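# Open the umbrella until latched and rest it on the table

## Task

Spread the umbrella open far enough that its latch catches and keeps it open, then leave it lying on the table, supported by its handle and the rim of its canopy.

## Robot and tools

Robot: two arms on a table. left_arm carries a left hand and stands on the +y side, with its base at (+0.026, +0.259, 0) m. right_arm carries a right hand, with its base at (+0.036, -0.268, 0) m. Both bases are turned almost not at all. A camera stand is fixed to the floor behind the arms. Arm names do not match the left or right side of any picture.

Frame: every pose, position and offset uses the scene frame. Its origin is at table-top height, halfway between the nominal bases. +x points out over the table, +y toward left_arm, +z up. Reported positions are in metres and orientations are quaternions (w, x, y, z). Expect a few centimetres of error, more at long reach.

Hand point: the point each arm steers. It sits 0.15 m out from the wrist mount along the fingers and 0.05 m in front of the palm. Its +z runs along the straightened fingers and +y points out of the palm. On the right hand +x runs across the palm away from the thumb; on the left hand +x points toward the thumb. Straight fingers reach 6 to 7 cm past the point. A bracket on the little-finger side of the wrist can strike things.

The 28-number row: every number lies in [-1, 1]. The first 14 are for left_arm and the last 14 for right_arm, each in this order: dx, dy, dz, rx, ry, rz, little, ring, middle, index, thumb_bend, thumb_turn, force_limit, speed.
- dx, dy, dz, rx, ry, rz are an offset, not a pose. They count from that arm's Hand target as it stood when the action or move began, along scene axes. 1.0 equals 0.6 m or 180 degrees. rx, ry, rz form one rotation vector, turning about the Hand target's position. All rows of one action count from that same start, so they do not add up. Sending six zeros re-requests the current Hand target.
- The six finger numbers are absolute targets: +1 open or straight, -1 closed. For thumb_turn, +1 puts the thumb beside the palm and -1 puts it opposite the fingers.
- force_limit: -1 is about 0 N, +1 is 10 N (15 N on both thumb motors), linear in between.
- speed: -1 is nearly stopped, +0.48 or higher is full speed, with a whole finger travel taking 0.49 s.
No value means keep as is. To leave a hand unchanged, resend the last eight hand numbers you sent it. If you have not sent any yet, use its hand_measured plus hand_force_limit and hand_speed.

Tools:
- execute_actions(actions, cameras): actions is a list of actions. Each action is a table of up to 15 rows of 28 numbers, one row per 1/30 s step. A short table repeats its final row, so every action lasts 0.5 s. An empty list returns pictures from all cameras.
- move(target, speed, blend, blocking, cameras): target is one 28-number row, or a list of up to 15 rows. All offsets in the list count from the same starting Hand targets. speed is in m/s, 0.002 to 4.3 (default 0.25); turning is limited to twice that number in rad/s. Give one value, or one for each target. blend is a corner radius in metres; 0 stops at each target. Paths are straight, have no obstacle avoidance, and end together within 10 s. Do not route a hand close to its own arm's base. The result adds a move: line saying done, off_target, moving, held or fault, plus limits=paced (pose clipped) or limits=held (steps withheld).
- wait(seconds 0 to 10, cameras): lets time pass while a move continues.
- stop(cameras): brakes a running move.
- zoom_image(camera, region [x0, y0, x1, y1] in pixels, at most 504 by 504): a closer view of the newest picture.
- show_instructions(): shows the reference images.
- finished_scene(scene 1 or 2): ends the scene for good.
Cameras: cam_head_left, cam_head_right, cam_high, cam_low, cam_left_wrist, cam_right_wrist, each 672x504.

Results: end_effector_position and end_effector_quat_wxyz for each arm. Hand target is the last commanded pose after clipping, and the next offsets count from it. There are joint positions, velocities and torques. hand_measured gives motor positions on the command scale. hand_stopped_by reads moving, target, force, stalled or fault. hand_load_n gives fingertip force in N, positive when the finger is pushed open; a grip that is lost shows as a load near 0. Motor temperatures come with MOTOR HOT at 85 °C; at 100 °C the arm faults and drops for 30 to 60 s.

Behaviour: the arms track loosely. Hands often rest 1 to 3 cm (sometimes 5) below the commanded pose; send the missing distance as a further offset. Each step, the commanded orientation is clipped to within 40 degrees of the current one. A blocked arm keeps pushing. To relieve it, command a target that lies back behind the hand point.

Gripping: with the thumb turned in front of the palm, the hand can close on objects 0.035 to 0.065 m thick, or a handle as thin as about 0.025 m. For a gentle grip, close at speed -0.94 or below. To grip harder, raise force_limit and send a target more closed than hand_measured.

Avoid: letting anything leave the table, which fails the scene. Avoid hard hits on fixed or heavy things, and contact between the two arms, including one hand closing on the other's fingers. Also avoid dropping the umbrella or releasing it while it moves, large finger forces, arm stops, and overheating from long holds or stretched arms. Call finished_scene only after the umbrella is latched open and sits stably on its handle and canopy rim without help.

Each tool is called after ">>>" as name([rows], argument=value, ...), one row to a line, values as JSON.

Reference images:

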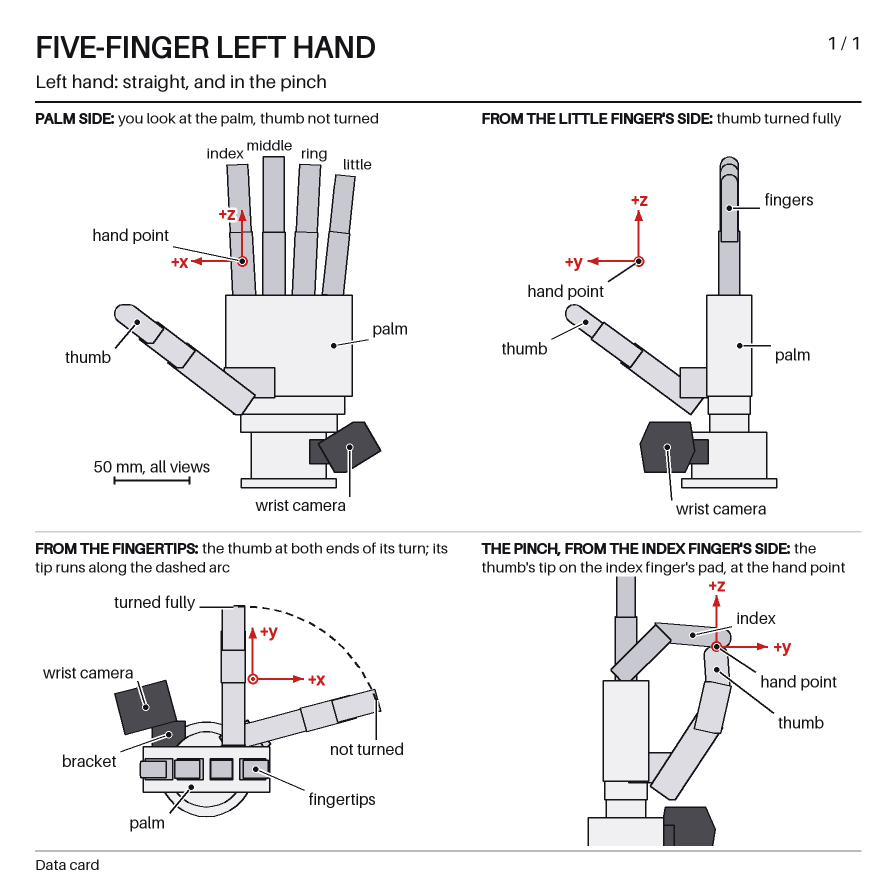

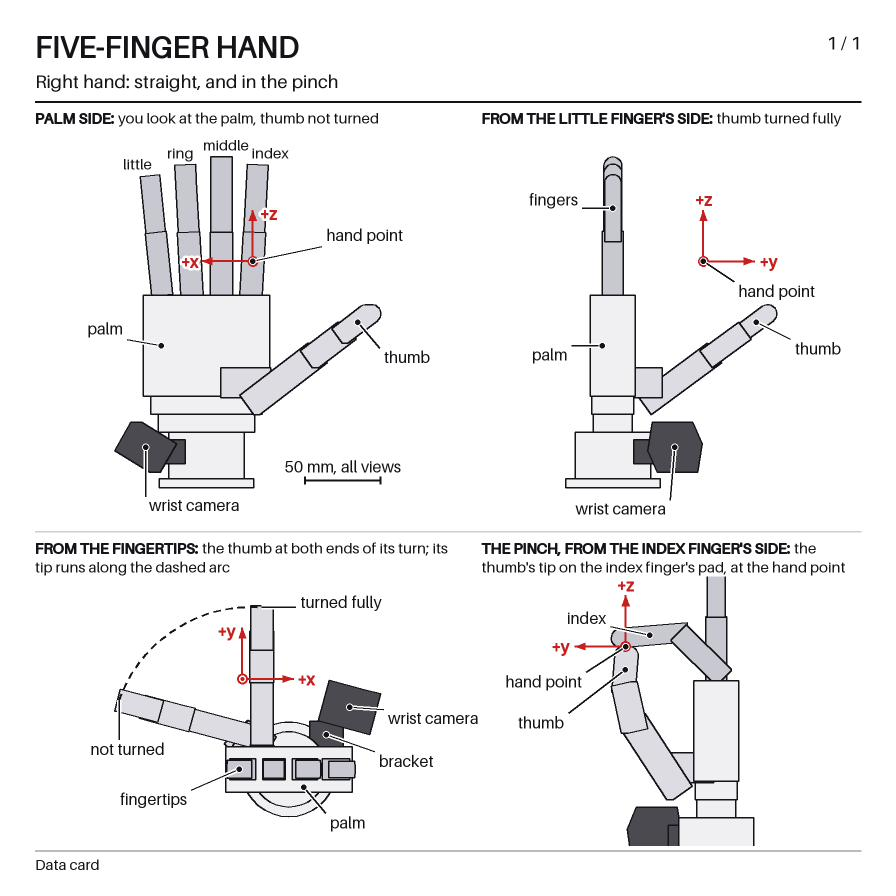

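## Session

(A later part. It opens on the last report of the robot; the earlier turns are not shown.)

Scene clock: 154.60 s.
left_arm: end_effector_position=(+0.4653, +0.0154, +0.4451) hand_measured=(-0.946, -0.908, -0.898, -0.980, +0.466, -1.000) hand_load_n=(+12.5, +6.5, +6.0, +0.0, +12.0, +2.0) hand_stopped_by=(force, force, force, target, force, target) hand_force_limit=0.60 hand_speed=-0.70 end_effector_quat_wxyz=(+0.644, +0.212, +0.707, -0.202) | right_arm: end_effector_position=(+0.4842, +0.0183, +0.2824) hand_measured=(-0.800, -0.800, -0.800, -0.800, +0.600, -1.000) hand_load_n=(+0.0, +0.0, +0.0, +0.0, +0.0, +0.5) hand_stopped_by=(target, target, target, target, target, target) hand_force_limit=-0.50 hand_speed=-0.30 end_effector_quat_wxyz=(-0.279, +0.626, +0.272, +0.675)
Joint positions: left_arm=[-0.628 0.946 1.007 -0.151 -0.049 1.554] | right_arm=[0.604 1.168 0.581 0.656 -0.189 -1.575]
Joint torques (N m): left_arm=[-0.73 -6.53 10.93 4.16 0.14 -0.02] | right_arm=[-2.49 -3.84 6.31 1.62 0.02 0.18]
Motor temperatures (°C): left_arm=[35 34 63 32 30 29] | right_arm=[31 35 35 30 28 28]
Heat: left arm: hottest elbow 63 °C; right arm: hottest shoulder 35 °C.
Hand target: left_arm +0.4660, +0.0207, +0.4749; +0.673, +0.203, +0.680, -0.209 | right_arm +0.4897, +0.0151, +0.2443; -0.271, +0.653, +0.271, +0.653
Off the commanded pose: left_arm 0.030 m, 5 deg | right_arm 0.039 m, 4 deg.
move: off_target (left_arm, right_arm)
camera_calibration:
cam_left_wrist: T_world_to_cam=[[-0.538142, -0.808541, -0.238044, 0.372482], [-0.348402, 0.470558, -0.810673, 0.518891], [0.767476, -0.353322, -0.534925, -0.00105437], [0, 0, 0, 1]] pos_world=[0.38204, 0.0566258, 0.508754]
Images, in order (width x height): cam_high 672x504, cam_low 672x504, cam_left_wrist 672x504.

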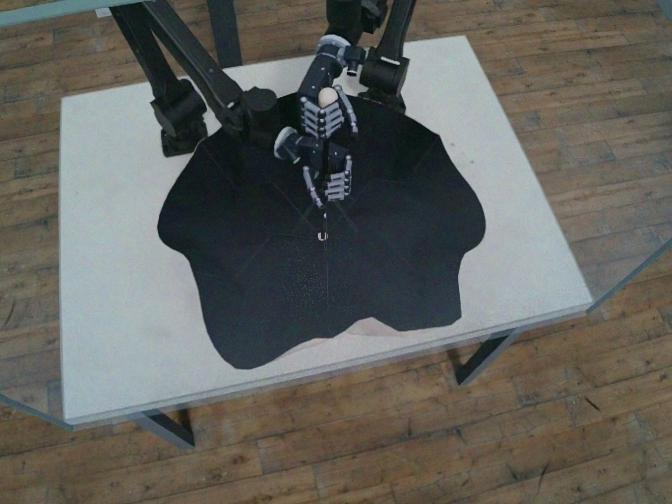

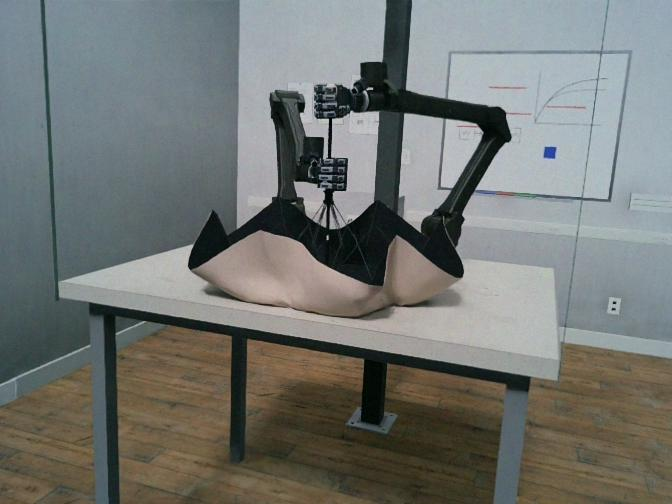

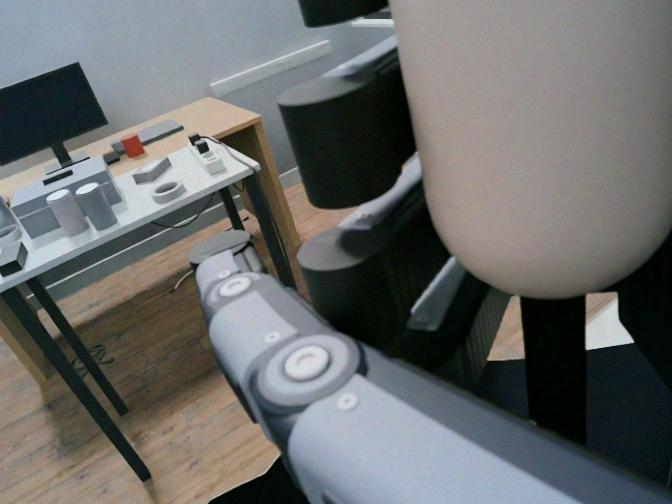

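>>> move(target=[0,0,0,0,0,0,-1,-1,-1,-0.98,-0.45,-1,0.6,-0.7,0.012,0.012,-0.07,-0.098,0.098,0,-0.8,-0.8,-0.8,-0.8,0.6,-1,-0.5,-0.3], speed=0.05, cameras=["cam_high","cam_low","cam_left_wrist"])

>>> zoom_image(camera="cam_low", region=[280, 160, 380, 280])

Scene clock: 165.07 s.
left_arm: end_effector_position=(+0.4679, +0.0199, +0.4451) hand_measured=(-0.946, -0.908, -0.898, -0.980, +0.466, -1.000) hand_load_n=(+10.5, +5.0, +5.5, +0.0, +11.5, +2.0) hand_stopped_by=(force, force, force, target, force, target) hand_force_limit=0.60 hand_speed=-0.70 end_effector_quat_wxyz=(+0.645, +0.204, +0.708, -0.202) | right_arm: end_effector_position=(+0.4892, +0.0225, +0.2601) hand_measured=(-0.800, -0.800, -0.800, -0.800, +0.600, -1.000) hand_load_n=(-0.5, +0.0, +0.0, +0.0, +0.0, +0.0) hand_stopped_by=(target, target, target, target, target, target) hand_force_limit=-0.50 hand_speed=-0.30 end_effector_quat_wxyz=(-0.230, +0.740, +0.312, +0.550)
Joint positions: left_arm=[-0.617 0.946 1.006 -0.146 -0.049 1.543] | right_arm=[0.617 1.139 0.777 0.064 -0.163 -1.623]
Joint torques (N m): left_arm=[-1.14 -6.3 10.96 4.21 0.14 0.12] | right_arm=[-1.9 -1.55 8.91 -0.49 0.29 -0.07]
Motor temperatures (°C): left_arm=[35 34 60 32 30 29] | right_arm=[31 35 35 30 28 28]
Heat: left arm: hottest elbow 60 °C; right arm: hottest shoulder 35 °C.
Hand target: left_arm +0.4660, +0.0206, +0.4749; +0.673, +0.203, +0.680, -0.209 | right_arm +0.4970, +0.0223, +0.2024; -0.206, +0.779, +0.323, +0.497
Off the commanded pose: left_arm 0.030 m, 5 deg | right_arm 0.058 m, 8 deg.
move: off_target (left_arm, right_arm)
camera_calibration:
cam_left_wrist: T_world_to_cam=[[-0.52907, -0.817535, -0.227425, 0.368725], [-0.356302, 0.457257, -0.81484, 0.523534], [0.770152, -0.350076, -0.53321, -0.00354476], [0, 0, 0, 1]] pos_world=[0.384348, 0.0608151, 0.508564]
Images, in order (width x height): cam_high 672x504, cam_low 672x504, cam_left_wrist 672x504.

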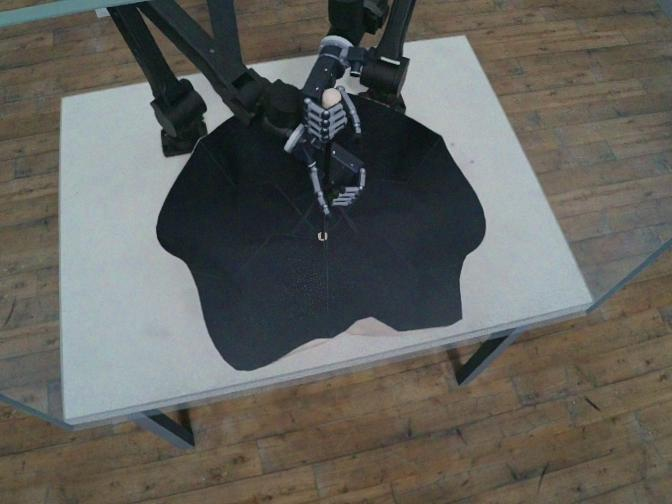

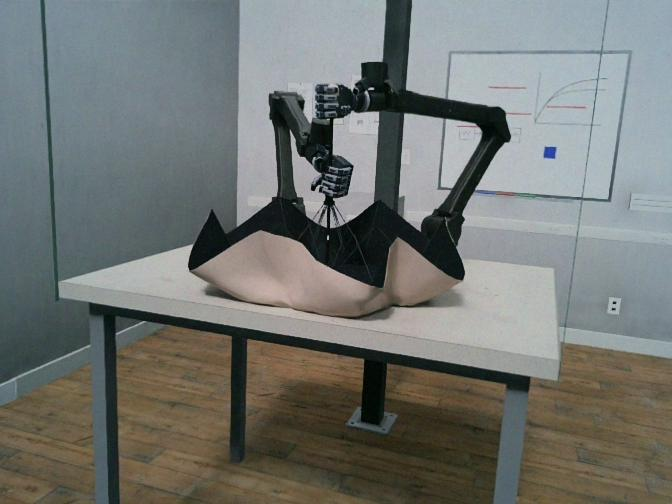

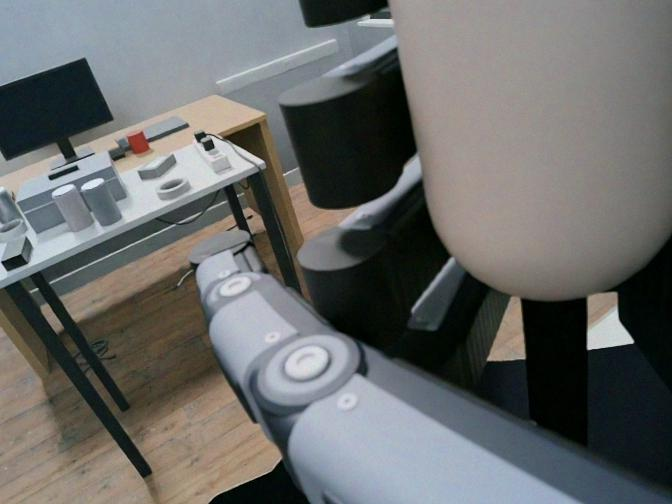

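Scaled by 4.200.

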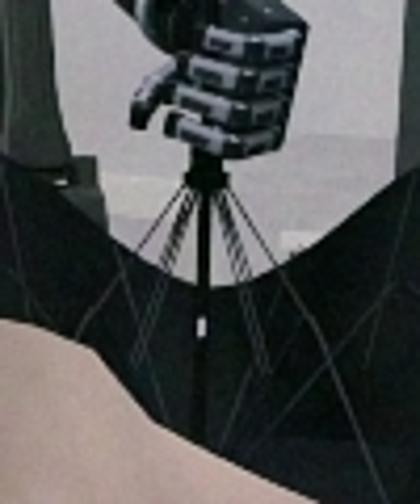

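>>> move(target=[0,0,0,0,0,0,-1,-1,-1,-0.98,-0.45,-1,0.6,-0.7,0.0,0.0,-0.12,0,0,0,-0.8,-0.8,-0.8,-0.8,0.6,-1,-0.5,-0.3], speed=0.05, cameras=["cam_high","cam_low","cam_left_wrist"])

>>> zoom_image(camera="cam_low", region=[280, 160, 380, 280])

Scene clock: 167.40 s.
left_arm: end_effector_position=(+0.4686, +0.0213, +0.4451) hand_measured=(-0.946, -0.908, -0.898, -0.980, +0.466, -1.000) hand_load_n=(+9.5, +4.0, +5.5, +0.0, +12.0, +2.0) hand_stopped_by=(force, force, force, target, force, target) hand_force_limit=0.60 hand_speed=-0.70 end_effector_quat_wxyz=(+0.646, +0.202, +0.709, -0.201) | right_arm: end_effector_position=(+0.4930, +0.0264, +0.2580) hand_measured=(-0.800, -0.800, -0.800, -0.800, +0.600, -1.000) hand_load_n=(+0.0, +0.0, +0.0, +0.0, +0.0, +0.0) hand_stopped_by=(target, target, target, target, target, target) hand_force_limit=-0.50 hand_speed=-0.30 end_effector_quat_wxyz=(-0.238, +0.707, +0.306, +0.591)
Joint positions: left_arm=[-0.615 0.946 1.006 -0.146 -0.05 1.542] | right_arm=[0.619 1.164 0.709 0.264 -0.163 -1.628]
Joint torques (N m): left_arm=[-2.2 -6.36 11.07 4.08 0.23 0.13] | right_arm=[-1.96 2.49 3.03 -0.24 0.35 -0.01]
Motor temperatures (°C): left_arm=[35 34 59 32 30 29] | right_arm=[31 35 35 30 28 28]
Heat: left arm: hottest elbow 59 °C; right arm: hottest shoulder 35 °C.
Hand target: left_arm +0.4660, +0.0207, +0.4749; +0.673, +0.203, +0.680, -0.209 | right_arm +0.4969, +0.0222, +0.1303; -0.206, +0.779, +0.323, +0.497
Off the commanded pose: left_arm 0.030 m, 5 deg | right_arm 0.128 m, 14 deg.
move: off_target (left_arm, right_arm)
camera_calibration:
cam_left_wrist: T_world_to_cam=[[-0.52565, -0.8201, -0.226116, 0.36818], [-0.358909, 0.454778, -0.815084, 0.5244], [0.771282, -0.347294, -0.533395, -0.00415565], [0, 0, 0, 1]] pos_world=[0.384951, 0.0620158, 0.508464]
Images, in order (width x height): cam_high 672x504, cam_low 672x504, cam_left_wrist 672x504.

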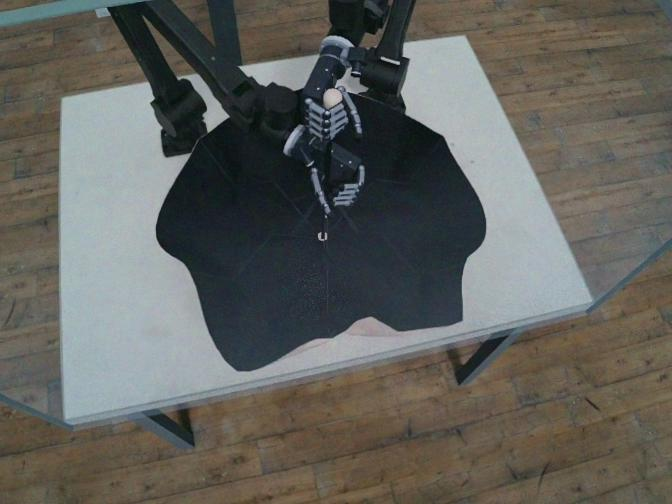

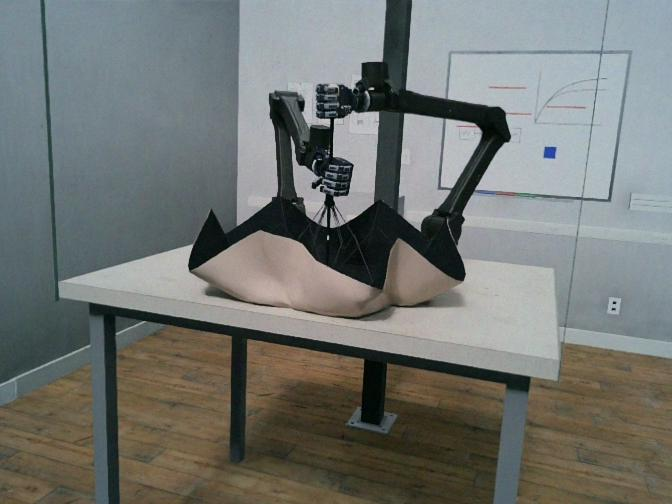

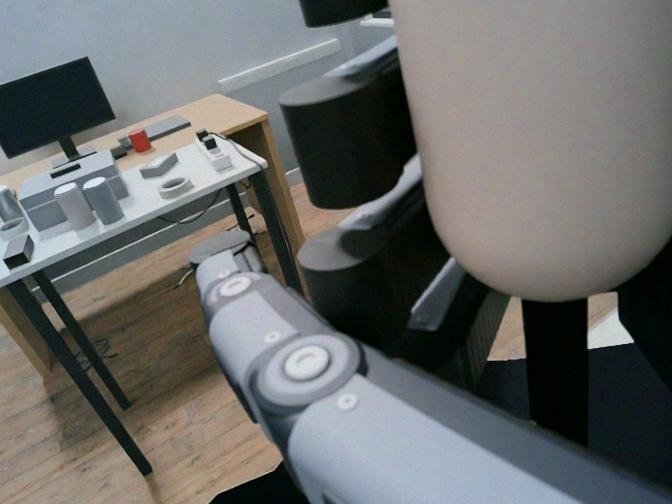

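Scaled by 4.200.

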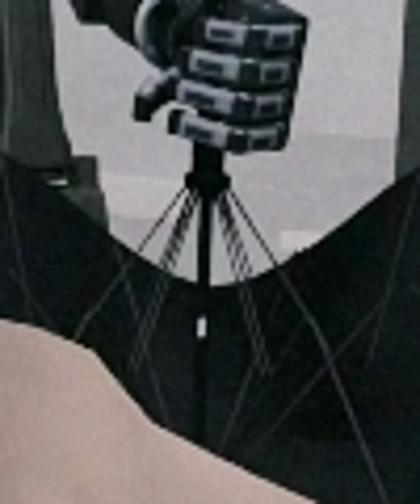

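>>> move(target=[0,0,0,0,0,0,-1,-1,-1,-0.98,-0.45,-1,0.6,-0.7,0.0,0.0,-0.12,-0.05,0.05,0,-0.8,-0.8,-0.8,-0.8,0.6,-1,-0.5,-0.3], speed=0.05, cameras=["cam_high","cam_low"])

>>> zoom_image(camera="cam_low", region=[280, 160, 380, 280])

Scene clock: 170.97 s.
left_arm: end_effector_position=(+0.4735, +0.0320, +0.4441) hand_measured=(-0.946, -0.908, -0.898, -0.980, +0.466, -1.000) hand_load_n=(+7.5, +0.5, +5.5, +0.0, +11.5, +2.0) hand_stopped_by=(force, force, force, target, force, target) hand_force_limit=0.60 hand_speed=-0.70 end_effector_quat_wxyz=(+0.647, +0.186, +0.713, -0.195) | right_arm: end_effector_position=(+0.4931, +0.0295, +0.2466) hand_measured=(-0.800, -0.800, -0.800, -0.800, +0.600, -1.000) hand_load_n=(+0.0, +0.0, +0.0, +0.0, -0.5, +0.0) hand_stopped_by=(target, target, target, target, target, target) hand_force_limit=-0.50 hand_speed=-0.30 end_effector_quat_wxyz=(-0.217, +0.728, +0.322, +0.566)
Joint positions: left_arm=[-0.595 0.946 1.006 -0.146 -0.062 1.528] | right_arm=[0.636 1.18 0.743 0.164 -0.134 -1.658]
Joint torques (N m): left_arm=[-2.78 -6.77 10.99 4.14 0.64 0.24] | right_arm=[-2.32 6.36 2.14 -3.55 0.33 0.03]
Motor temperatures (°C): left_arm=[35 34 59 32 30 29] | right_arm=[31 35 34 30 28 28]
Heat: left arm: hottest elbow 59 °C; right arm: hottest shoulder 35 °C.
Hand target: left_arm +0.4660, +0.0206, +0.4749; +0.673, +0.203, +0.680, -0.209 | right_arm +0.4969, +0.0223, +0.0583; -0.169, +0.829, +0.344, +0.407
Off the commanded pose: left_arm 0.034 m, 5 deg | right_arm 0.189 m, 22 deg.
move: off_target (left_arm, right_arm)
Images, in order (width x height): cam_high 672x504, cam_low 672x504.

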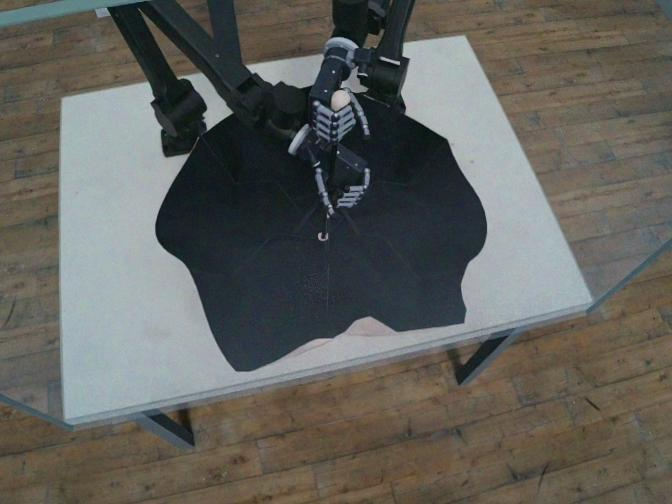

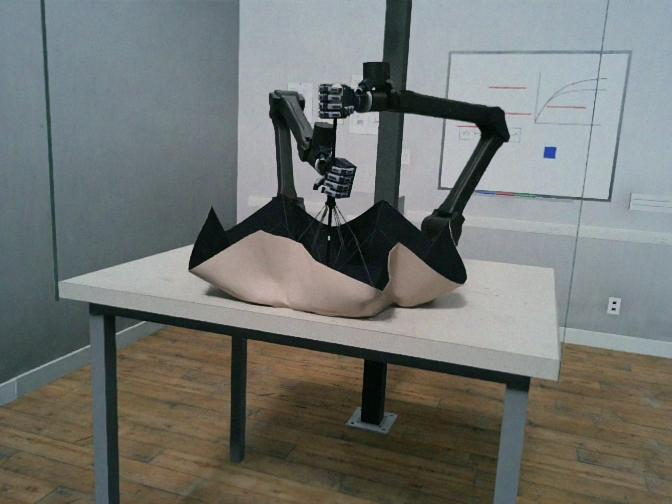

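Scaled by 4.200.

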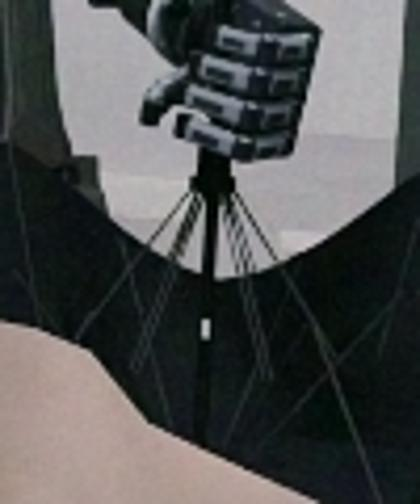

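>>> move(target=[0,0,0,0,0,0,-1,-1,-1,-0.98,-0.45,-1,0.6,-0.7,0.0,0.0,0.24,0.148,-0.148,0,-0.8,-0.8,-0.8,-0.8,0.6,-1,-0.5,-0.3], speed=0.08, cameras=["all"])

>>> zoom_image(camera="cam_head_left", region=[160, 140, 430, 370])

>>> zoom_image(camera="cam_low", region=[180, 180, 330, 320])

>>> zoom_image(camera="cam_low", region=[320, 180, 480, 320])

Scene clock: 176.33 s.
left_arm: end_effector_position=(+0.4683, +0.0259, +0.4553) hand_measured=(-0.948, -0.908, -0.898, -0.980, +0.466, -1.000) hand_load_n=(+0.0, +0.5, +5.5, +1.0, +12.0, +2.0) hand_stopped_by=(force, force, force, target, force, target) hand_force_limit=0.60 hand_speed=-0.70 end_effector_quat_wxyz=(+0.658, +0.198, +0.698, -0.202) | right_arm: end_effector_position=(+0.4842, +0.0320, +0.2820) hand_measured=(-0.800, -0.800, -0.800, -0.800, +0.600, -1.000) hand_load_n=(+0.0, +0.0, +0.0, +0.0, +0.0, +0.0) hand_stopped_by=(target, target, target, target, target, target) hand_force_limit=-0.50 hand_speed=-0.30 end_effector_quat_wxyz=(-0.286, +0.588, +0.274, +0.705)
Joint positions: left_arm=[-0.607 0.934 1.004 -0.123 -0.047 1.546] | right_arm=[0.628 1.254 0.558 0.857 -0.183 -1.592]
Joint torques (N m): left_arm=[-2.43 -6.65 11.32 3.08 0.14 0.1] | right_arm=[-4.07 -1.67 4.21 0.27 0.16 0.29]
Motor temperatures (°C): left_arm=[35 34 57 32 30 29] | right_arm=[31 35 34 30 28 28]
Heat: left arm: hottest elbow 57 °C; right arm: hottest shoulder 35 °C.
Hand target: left_arm +0.4660, +0.0207, +0.4748; +0.673, +0.203, +0.680, -0.209 | right_arm +0.4970, +0.0223, +0.2026; -0.271, +0.653, +0.271, +0.653
Off the commanded pose: left_arm 0.021 m, 3 deg | right_arm 0.081 m, 10 deg.
move: off_target (left_arm, right_arm)
camera_calibration:
cam_left_wrist: T_world_to_cam=[[-0.515429, -0.825927, -0.228424, 0.370499], [-0.337517, 0.440679, -0.831796, 0.528476], [0.787664, -0.351635, -0.505903, -0.0168387], [0, 0, 0, 1]] pos_world=[0.382599, 0.0671953, 0.515696]
cam_right_wrist: T_world_to_cam=[[0.648381, -0.68991, 0.321911, -0.383765], [-0.0773392, -0.480336, -0.873668, 0.293049], [0.757377, 0.541574, -0.364798, -0.172292], [0, 0, 0, 1]] pos_world=[0.40198, -0.030692, 0.316714]

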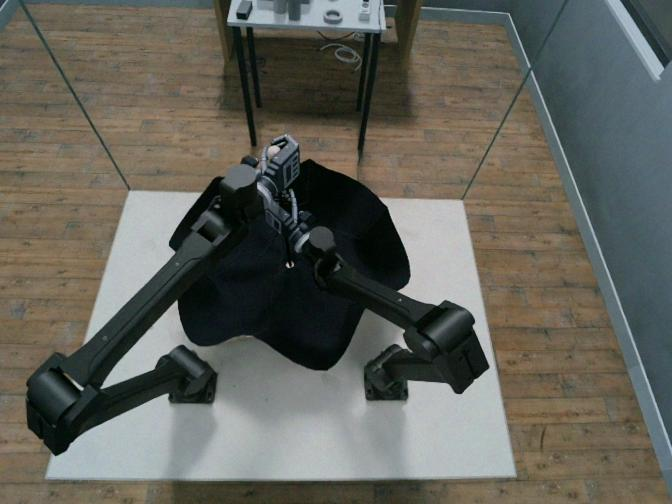

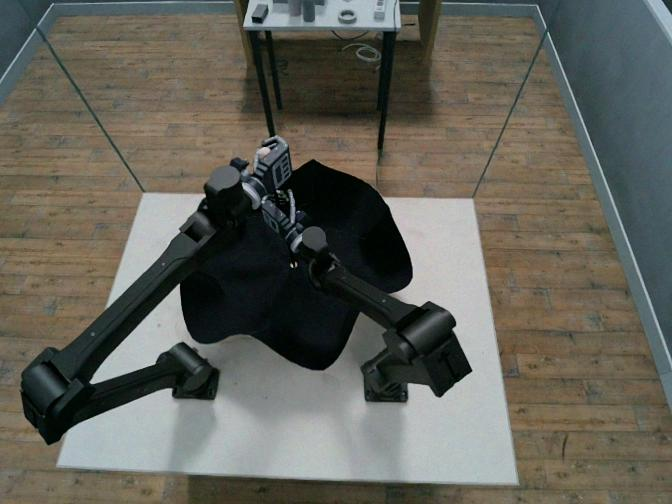

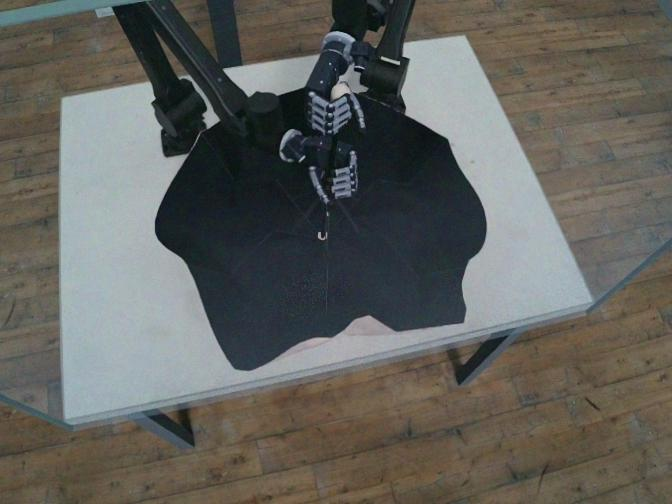

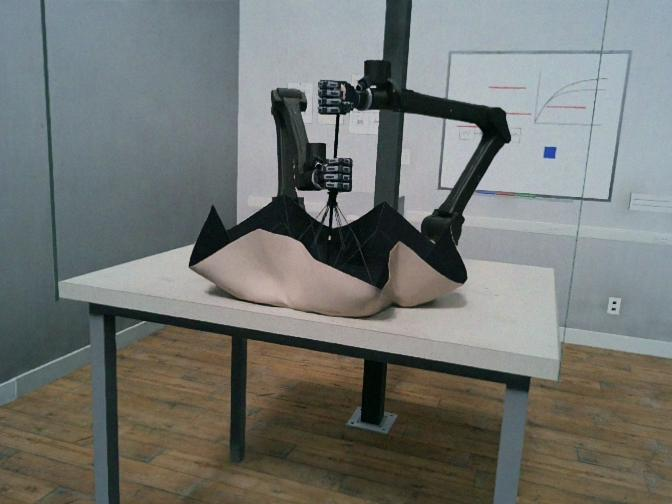

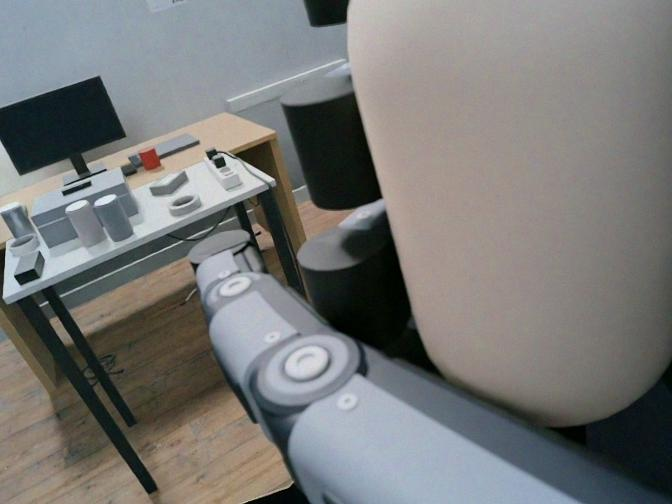

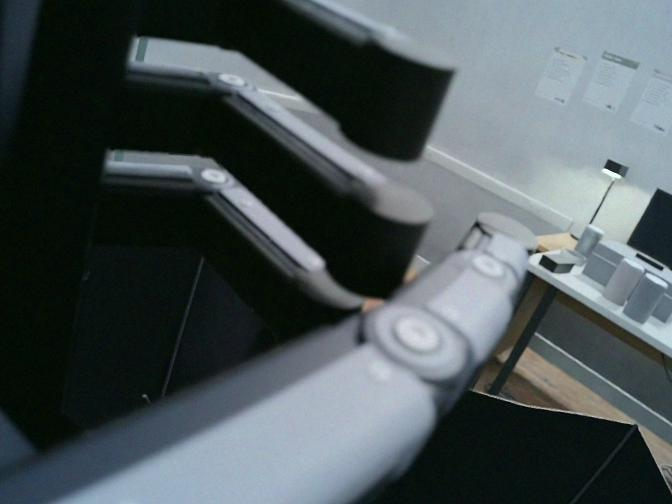

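Scaled by 1.867.

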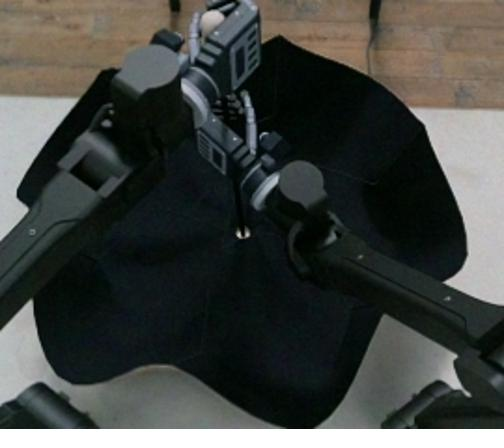

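Scaled by 3.360.

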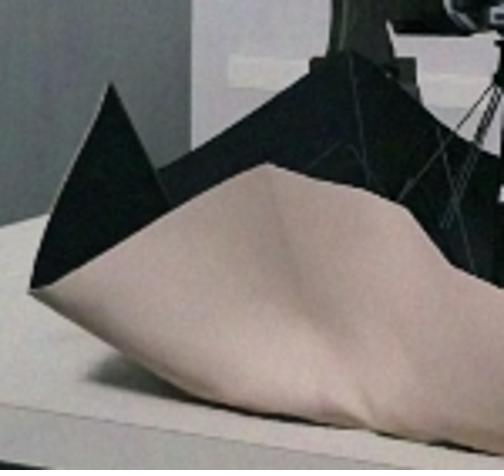

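Scaled by 3.150.

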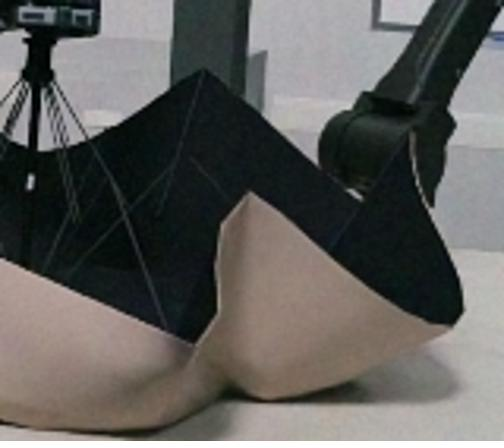

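>>> move([
  [0,0,0,0,0,0,0.2,0.2,0.2,0.2,1,-1,0.6,-0.2,0.0,0.0,0.08,0,0,0,-0.8,-0.8,-0.8,-0.8,0.6,-1,-0.5,-0.3],
  [0,0,-0.035,0,0,0,0.2,0.2,0.2,0.2,1,-1,0.6,-0.2,0.0,0.0,0.08,0,0,0,-0.8,-0.8,-0.8,-0.8,0.6,-1,-0.5,-0.3],
], speed=0.05, cameras=["cam_left_wrist","cam_high","cam_low"])

>>> zoom_image(camera="cam_high", region=[250, 30, 400, 210])

Scene clock: 180.67 s.
left_arm: end_effector_position=(+0.4684, +0.0237, +0.4459) hand_measured=(+0.200, +0.200, +0.200, +0.200, +1.000, -1.000) hand_load_n=(+0.0, +0.0, +0.0, +0.0, +0.0, +0.5) hand_stopped_by=(target, target, target, target, target, target) hand_force_limit=0.60 hand_speed=-0.20 end_effector_quat_wxyz=(+0.663, +0.199, +0.692, -0.207) | right_arm: end_effector_position=(+0.4843, +0.0294, +0.2813) hand_measured=(-0.800, -0.800, -0.800, -0.800, +0.600, -1.000) hand_load_n=(+0.0, +0.0, +0.0, +0.0, +0.0, +0.0) hand_stopped_by=(target, target, target, target, target, target) hand_force_limit=-0.50 hand_speed=-0.30 end_effector_quat_wxyz=(-0.281, +0.620, +0.280, +0.677)
Joint positions: left_arm=[-0.607 0.932 0.966 -0.069 -0.038 1.546] | right_arm=[0.623 1.195 0.589 0.683 -0.186 -1.588]
Joint torques (N m): left_arm=[-2.49 -5.48 9.73 2.97 0.05 0.08] | right_arm=[-3.6 -4.78 8.27 -0.05 0.1 0.24]
Motor temperatures (°C): left_arm=[35 34 55 32 30 29] | right_arm=[31 35 34 30 28 28]
Heat: left arm: hottest elbow 55 °C; right arm: hottest shoulder 35 °C.
Hand target: left_arm +0.4660, +0.0207, +0.4539; +0.673, +0.203, +0.680, -0.209 | right_arm +0.4970, +0.0222, +0.2504; -0.271, +0.653, +0.271, +0.653
Off the commanded pose: left_arm 0.009 m, 2 deg | right_arm 0.034 m, 5 deg.
move: off_target (right_arm)
camera_calibration:
cam_left_wrist: T_world_to_cam=[[-0.519747, -0.823619, -0.226969, 0.367844], [-0.321618, 0.43476, -0.841157, 0.51869], [0.79147, -0.364192, -0.490856, -0.0307085], [0, 0, 0, 1]] pos_world=[0.382311, 0.0662738, 0.504715]
Images, in order (width x height): cam_high 672x504, cam_low 672x504, cam_left_wrist 672x504.

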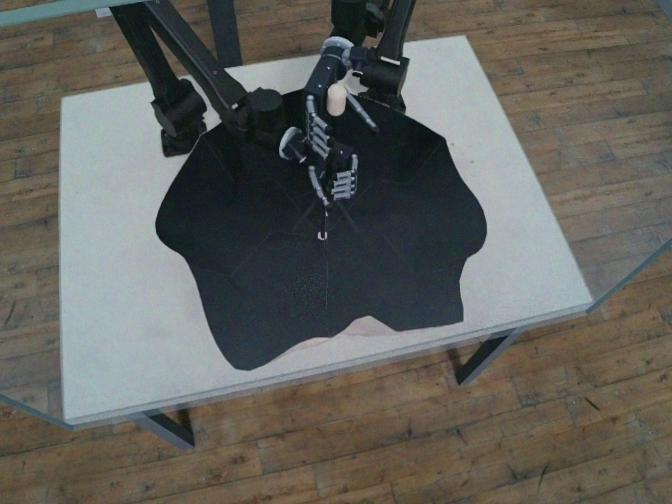

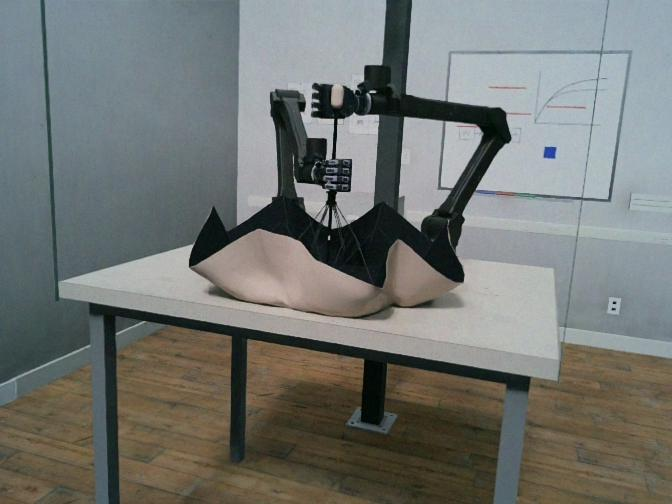

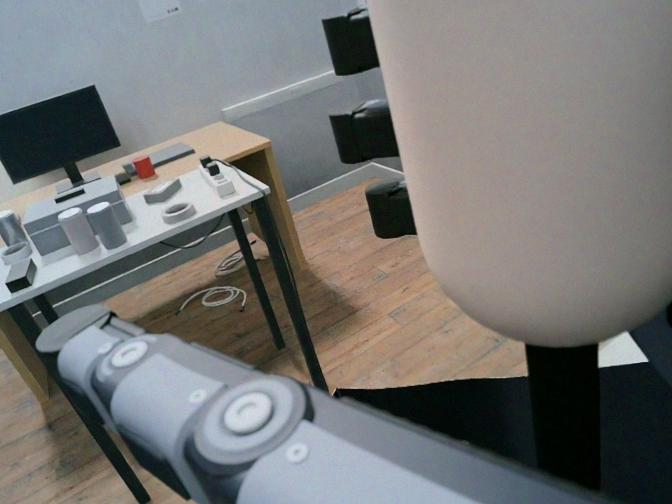

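Scaled by 2.800.

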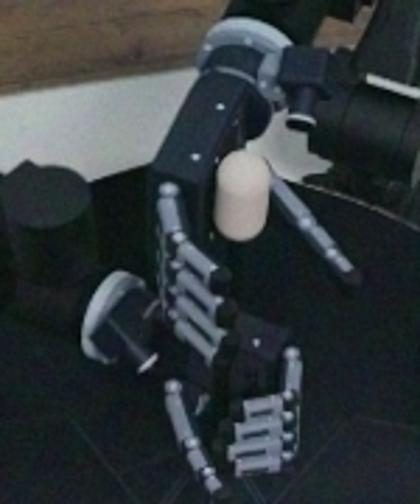

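>>> move([
  [0,0,-0.022,0,0,0,0.2,0.2,0.2,0.2,1,-1,0.6,-0.2,0.0,0.0,0.0,0,0,0,-0.8,-0.8,-0.8,-0.8,0.6,-1,-0.5,-0.3],
  [0,0,-0.022,0,0,0,-0.98,-0.98,-0.98,-1,1,-1,0.7,-0.6,0.0,0.0,0.0,0,0,0,-0.8,-0.8,-0.8,-0.8,0.6,-1,-0.5,-0.3],
  [0,0,-0.022,0,0,0,-0.98,-0.98,-0.98,-1,-0.4,-1,0.7,-0.7,0.0,0.0,0.0,0,0,0,-0.8,-0.8,-0.8,-0.8,0.6,-1,-0.5,-0.3],
], speed=0.05, cameras=["cam_left_wrist","cam_high","cam_low"])

>>> zoom_image(camera="cam_low", region=[280, 40, 400, 200])

Scene clock: 186.57 s.
left_arm: end_effector_position=(+0.4687, +0.0238, +0.4331) hand_measured=(-0.980, -0.980, -0.980, -1.000, +0.426, -1.000) hand_load_n=(+0.0, +0.5, -1.5, +0.0, +12.5, +3.5) hand_stopped_by=(target, target, target, target, force, target) hand_force_limit=0.70 hand_speed=-0.70 end_effector_quat_wxyz=(+0.663, +0.198, +0.691, -0.207) | right_arm: end_effector_position=(+0.4840, +0.0296, +0.2807) hand_measured=(-0.800, -0.800, -0.800, -0.800, +0.600, -1.000) hand_load_n=(+0.0, +0.0, +0.0, +0.0, +0.0, +0.5) hand_stopped_by=(target, target, target, target, target, target) hand_force_limit=-0.50 hand_speed=-0.30 end_effector_quat_wxyz=(-0.284, +0.622, +0.277, +0.676)
Joint positions: left_arm=[-0.607 0.932 0.931 -0.034 -0.039 1.546] | right_arm=[0.623 1.194 0.589 0.681 -0.186 -1.578]
Joint torques (N m): left_arm=[-3.31 -5.01 9.55 3.11 0.14 0.09] | right_arm=[-3.72 -4.66 8.24 0.01 0.15 0.23]
Heat: left arm: hottest elbow 54 °C; right arm: hottest shoulder 35 °C.
Hand target: left_arm +0.4660, +0.0207, +0.4406; +0.673, +0.203, +0.680, -0.209 | right_arm +0.4969, +0.0224, +0.2504; -0.271, +0.653, +0.271, +0.653
Off the commanded pose: left_arm 0.009 m, 2 deg | right_arm 0.034 m, 5 deg.
move: off_target (right_arm)
camera_calibration:
cam_left_wrist: T_world_to_cam=[[-0.51826, -0.82457, -0.226917, 0.36455], [-0.321612, 0.433764, -0.841674, 0.508095], [0.792447, -0.363227, -0.489994, -0.0380749], [0, 0, 0, 1]] pos_world=[0.382513, 0.0663739, 0.491716]
Images, in order (width x height): cam_high 672x504, cam_low 672x504, cam_left_wrist 672x504.

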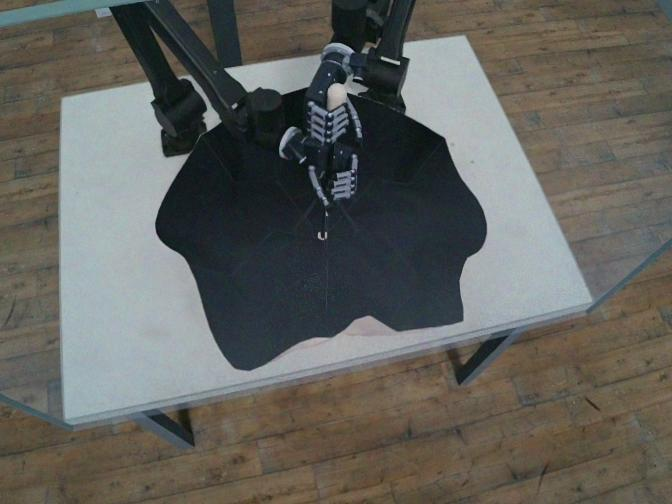

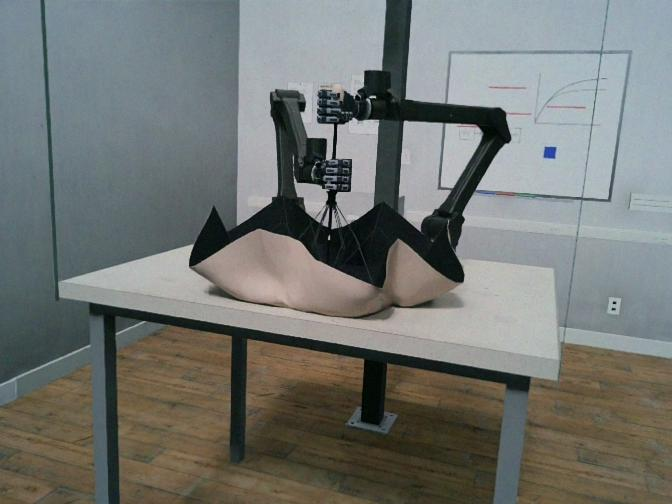

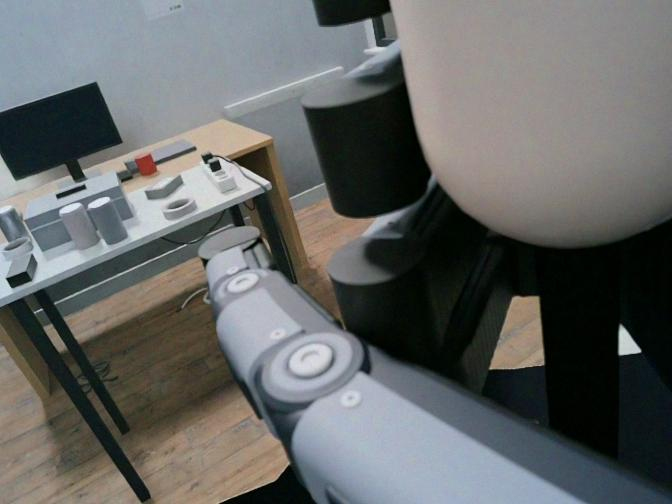

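Scaled by 3.150.

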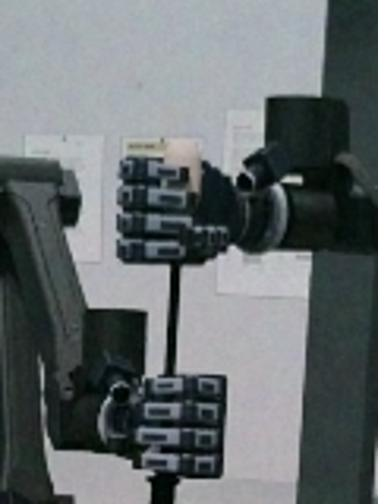

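>>> move(target=[0,0,0,0,0,0,0.2,0.2,0.2,0.2,1,-1,0.6,-0.2,-0.015,-0.028,0.03,0,0,0,-0.8,-0.8,-0.8,-0.8,0.6,-1,-0.5,-0.3], speed=0.05, cameras=["cam_left_wrist","cam_right_wrist","cam_high","cam_low"])

>>> zoom_image(camera="cam_high", region=[250, 30, 400, 210])

>>> zoom_image(camera="cam_low", region=[260, 40, 420, 300])

Scene clock: 188.03 s.
left_arm: end_effector_position=(+0.4676, +0.0211, +0.4331) hand_measured=(+0.200, +0.200, +0.200, +0.200, +1.000, -1.000) hand_load_n=(+0.0, +0.0, +0.0, +0.0, +0.0, +0.0) hand_stopped_by=(target, target, target, target, target, target) hand_force_limit=0.60 hand_speed=-0.20 end_effector_quat_wxyz=(+0.662, +0.202, +0.690, -0.210) | right_arm: end_effector_position=(+0.4798, +0.0207, +0.2786) hand_measured=(-0.800, -0.800, -0.800, -0.800, +0.600, -1.000) hand_load_n=(+0.0, +0.0, +0.0, +0.0, +0.0, +0.0) hand_stopped_by=(target, target, target, target, target, target) hand_force_limit=-0.50 hand_speed=-0.30 end_effector_quat_wxyz=(-0.284, +0.637, +0.282, +0.658)
Joint positions: left_arm=[-0.61 0.932 0.931 -0.034 -0.033 1.548] | right_arm=[0.603 1.146 0.589 0.586 -0.215 -1.574]
Joint torques (N m): left_arm=[-1.85 -5.36 9.89 3.06 -0.07 0.08] | right_arm=[-4.13 -7.3 7.91 0.81 0.21 0.19]
Heat: left arm: hottest elbow 53 °C; right arm: hottest shoulder 35 °C.
Hand target: left_arm +0.4660, +0.0205, +0.4406; +0.673, +0.203, +0.680, -0.209 | right_arm +0.4879, +0.0054, +0.2685; -0.271, +0.653, +0.271, +0.653
Off the commanded pose: left_arm 0.008 m, 2 deg | right_arm 0.020 m, 3 deg.
move: off_target (right_arm)
camera_calibration:
cam_left_wrist: T_world_to_cam=[[-0.525998, -0.819274, -0.22829, 0.365871], [-0.316799, 0.437846, -0.841385, 0.506502], [0.789281, -0.370245, -0.489852, -0.0364857], [0, 0, 0, 1]] pos_world=[0.381705, 0.0644698, 0.491816]
cam_right_wrist: T_world_to_cam=[[0.69063, -0.663681, 0.287328, -0.39875], [-0.175164, -0.538972, -0.823909, 0.318624], [0.701675, 0.518687, -0.488483, -0.10244], [0, 0, 0, 1]] pos_world=[0.40308, -0.039779, 0.327049]
Images, in order (width x height): cam_high 672x504, cam_low 672x504, cam_left_wrist 672x504, cam_right_wrist 672x504.

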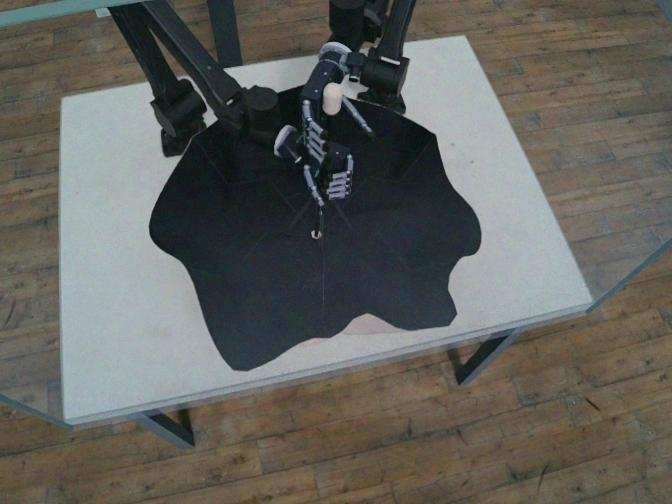

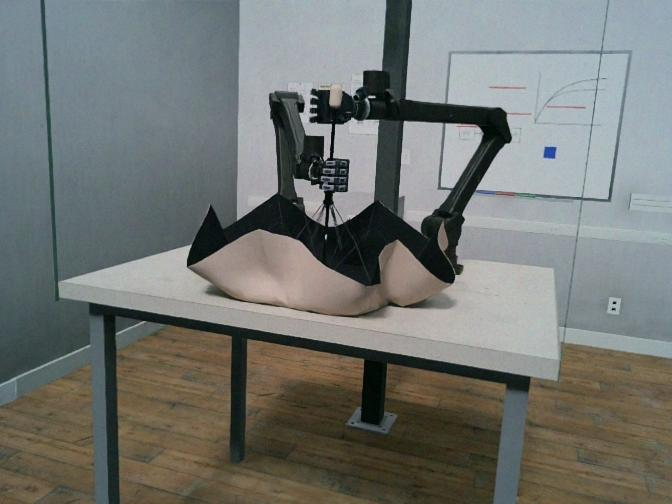

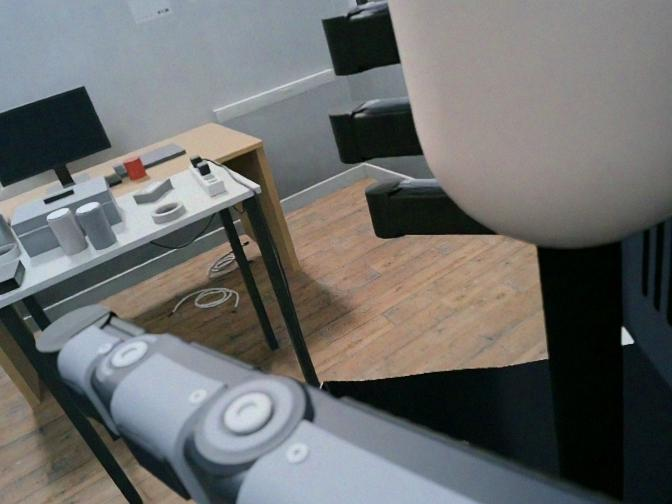

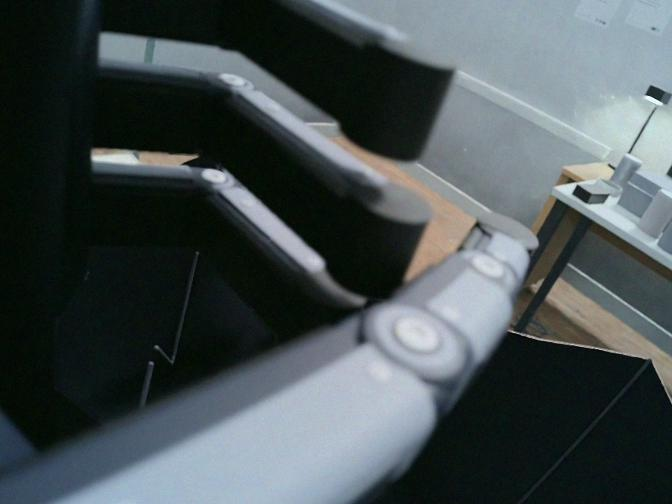

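Scaled by 2.800.

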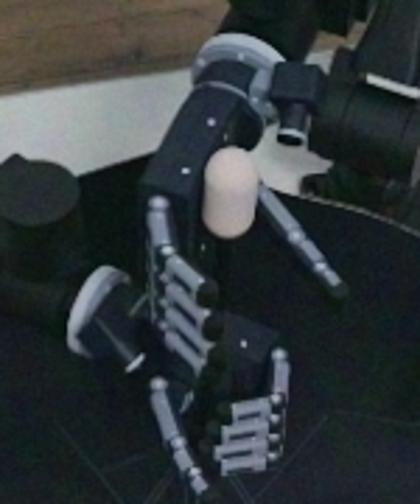

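Scaled by 1.938.

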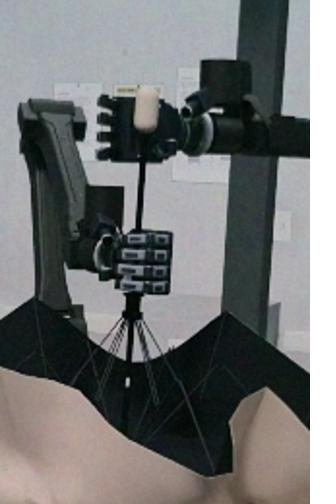

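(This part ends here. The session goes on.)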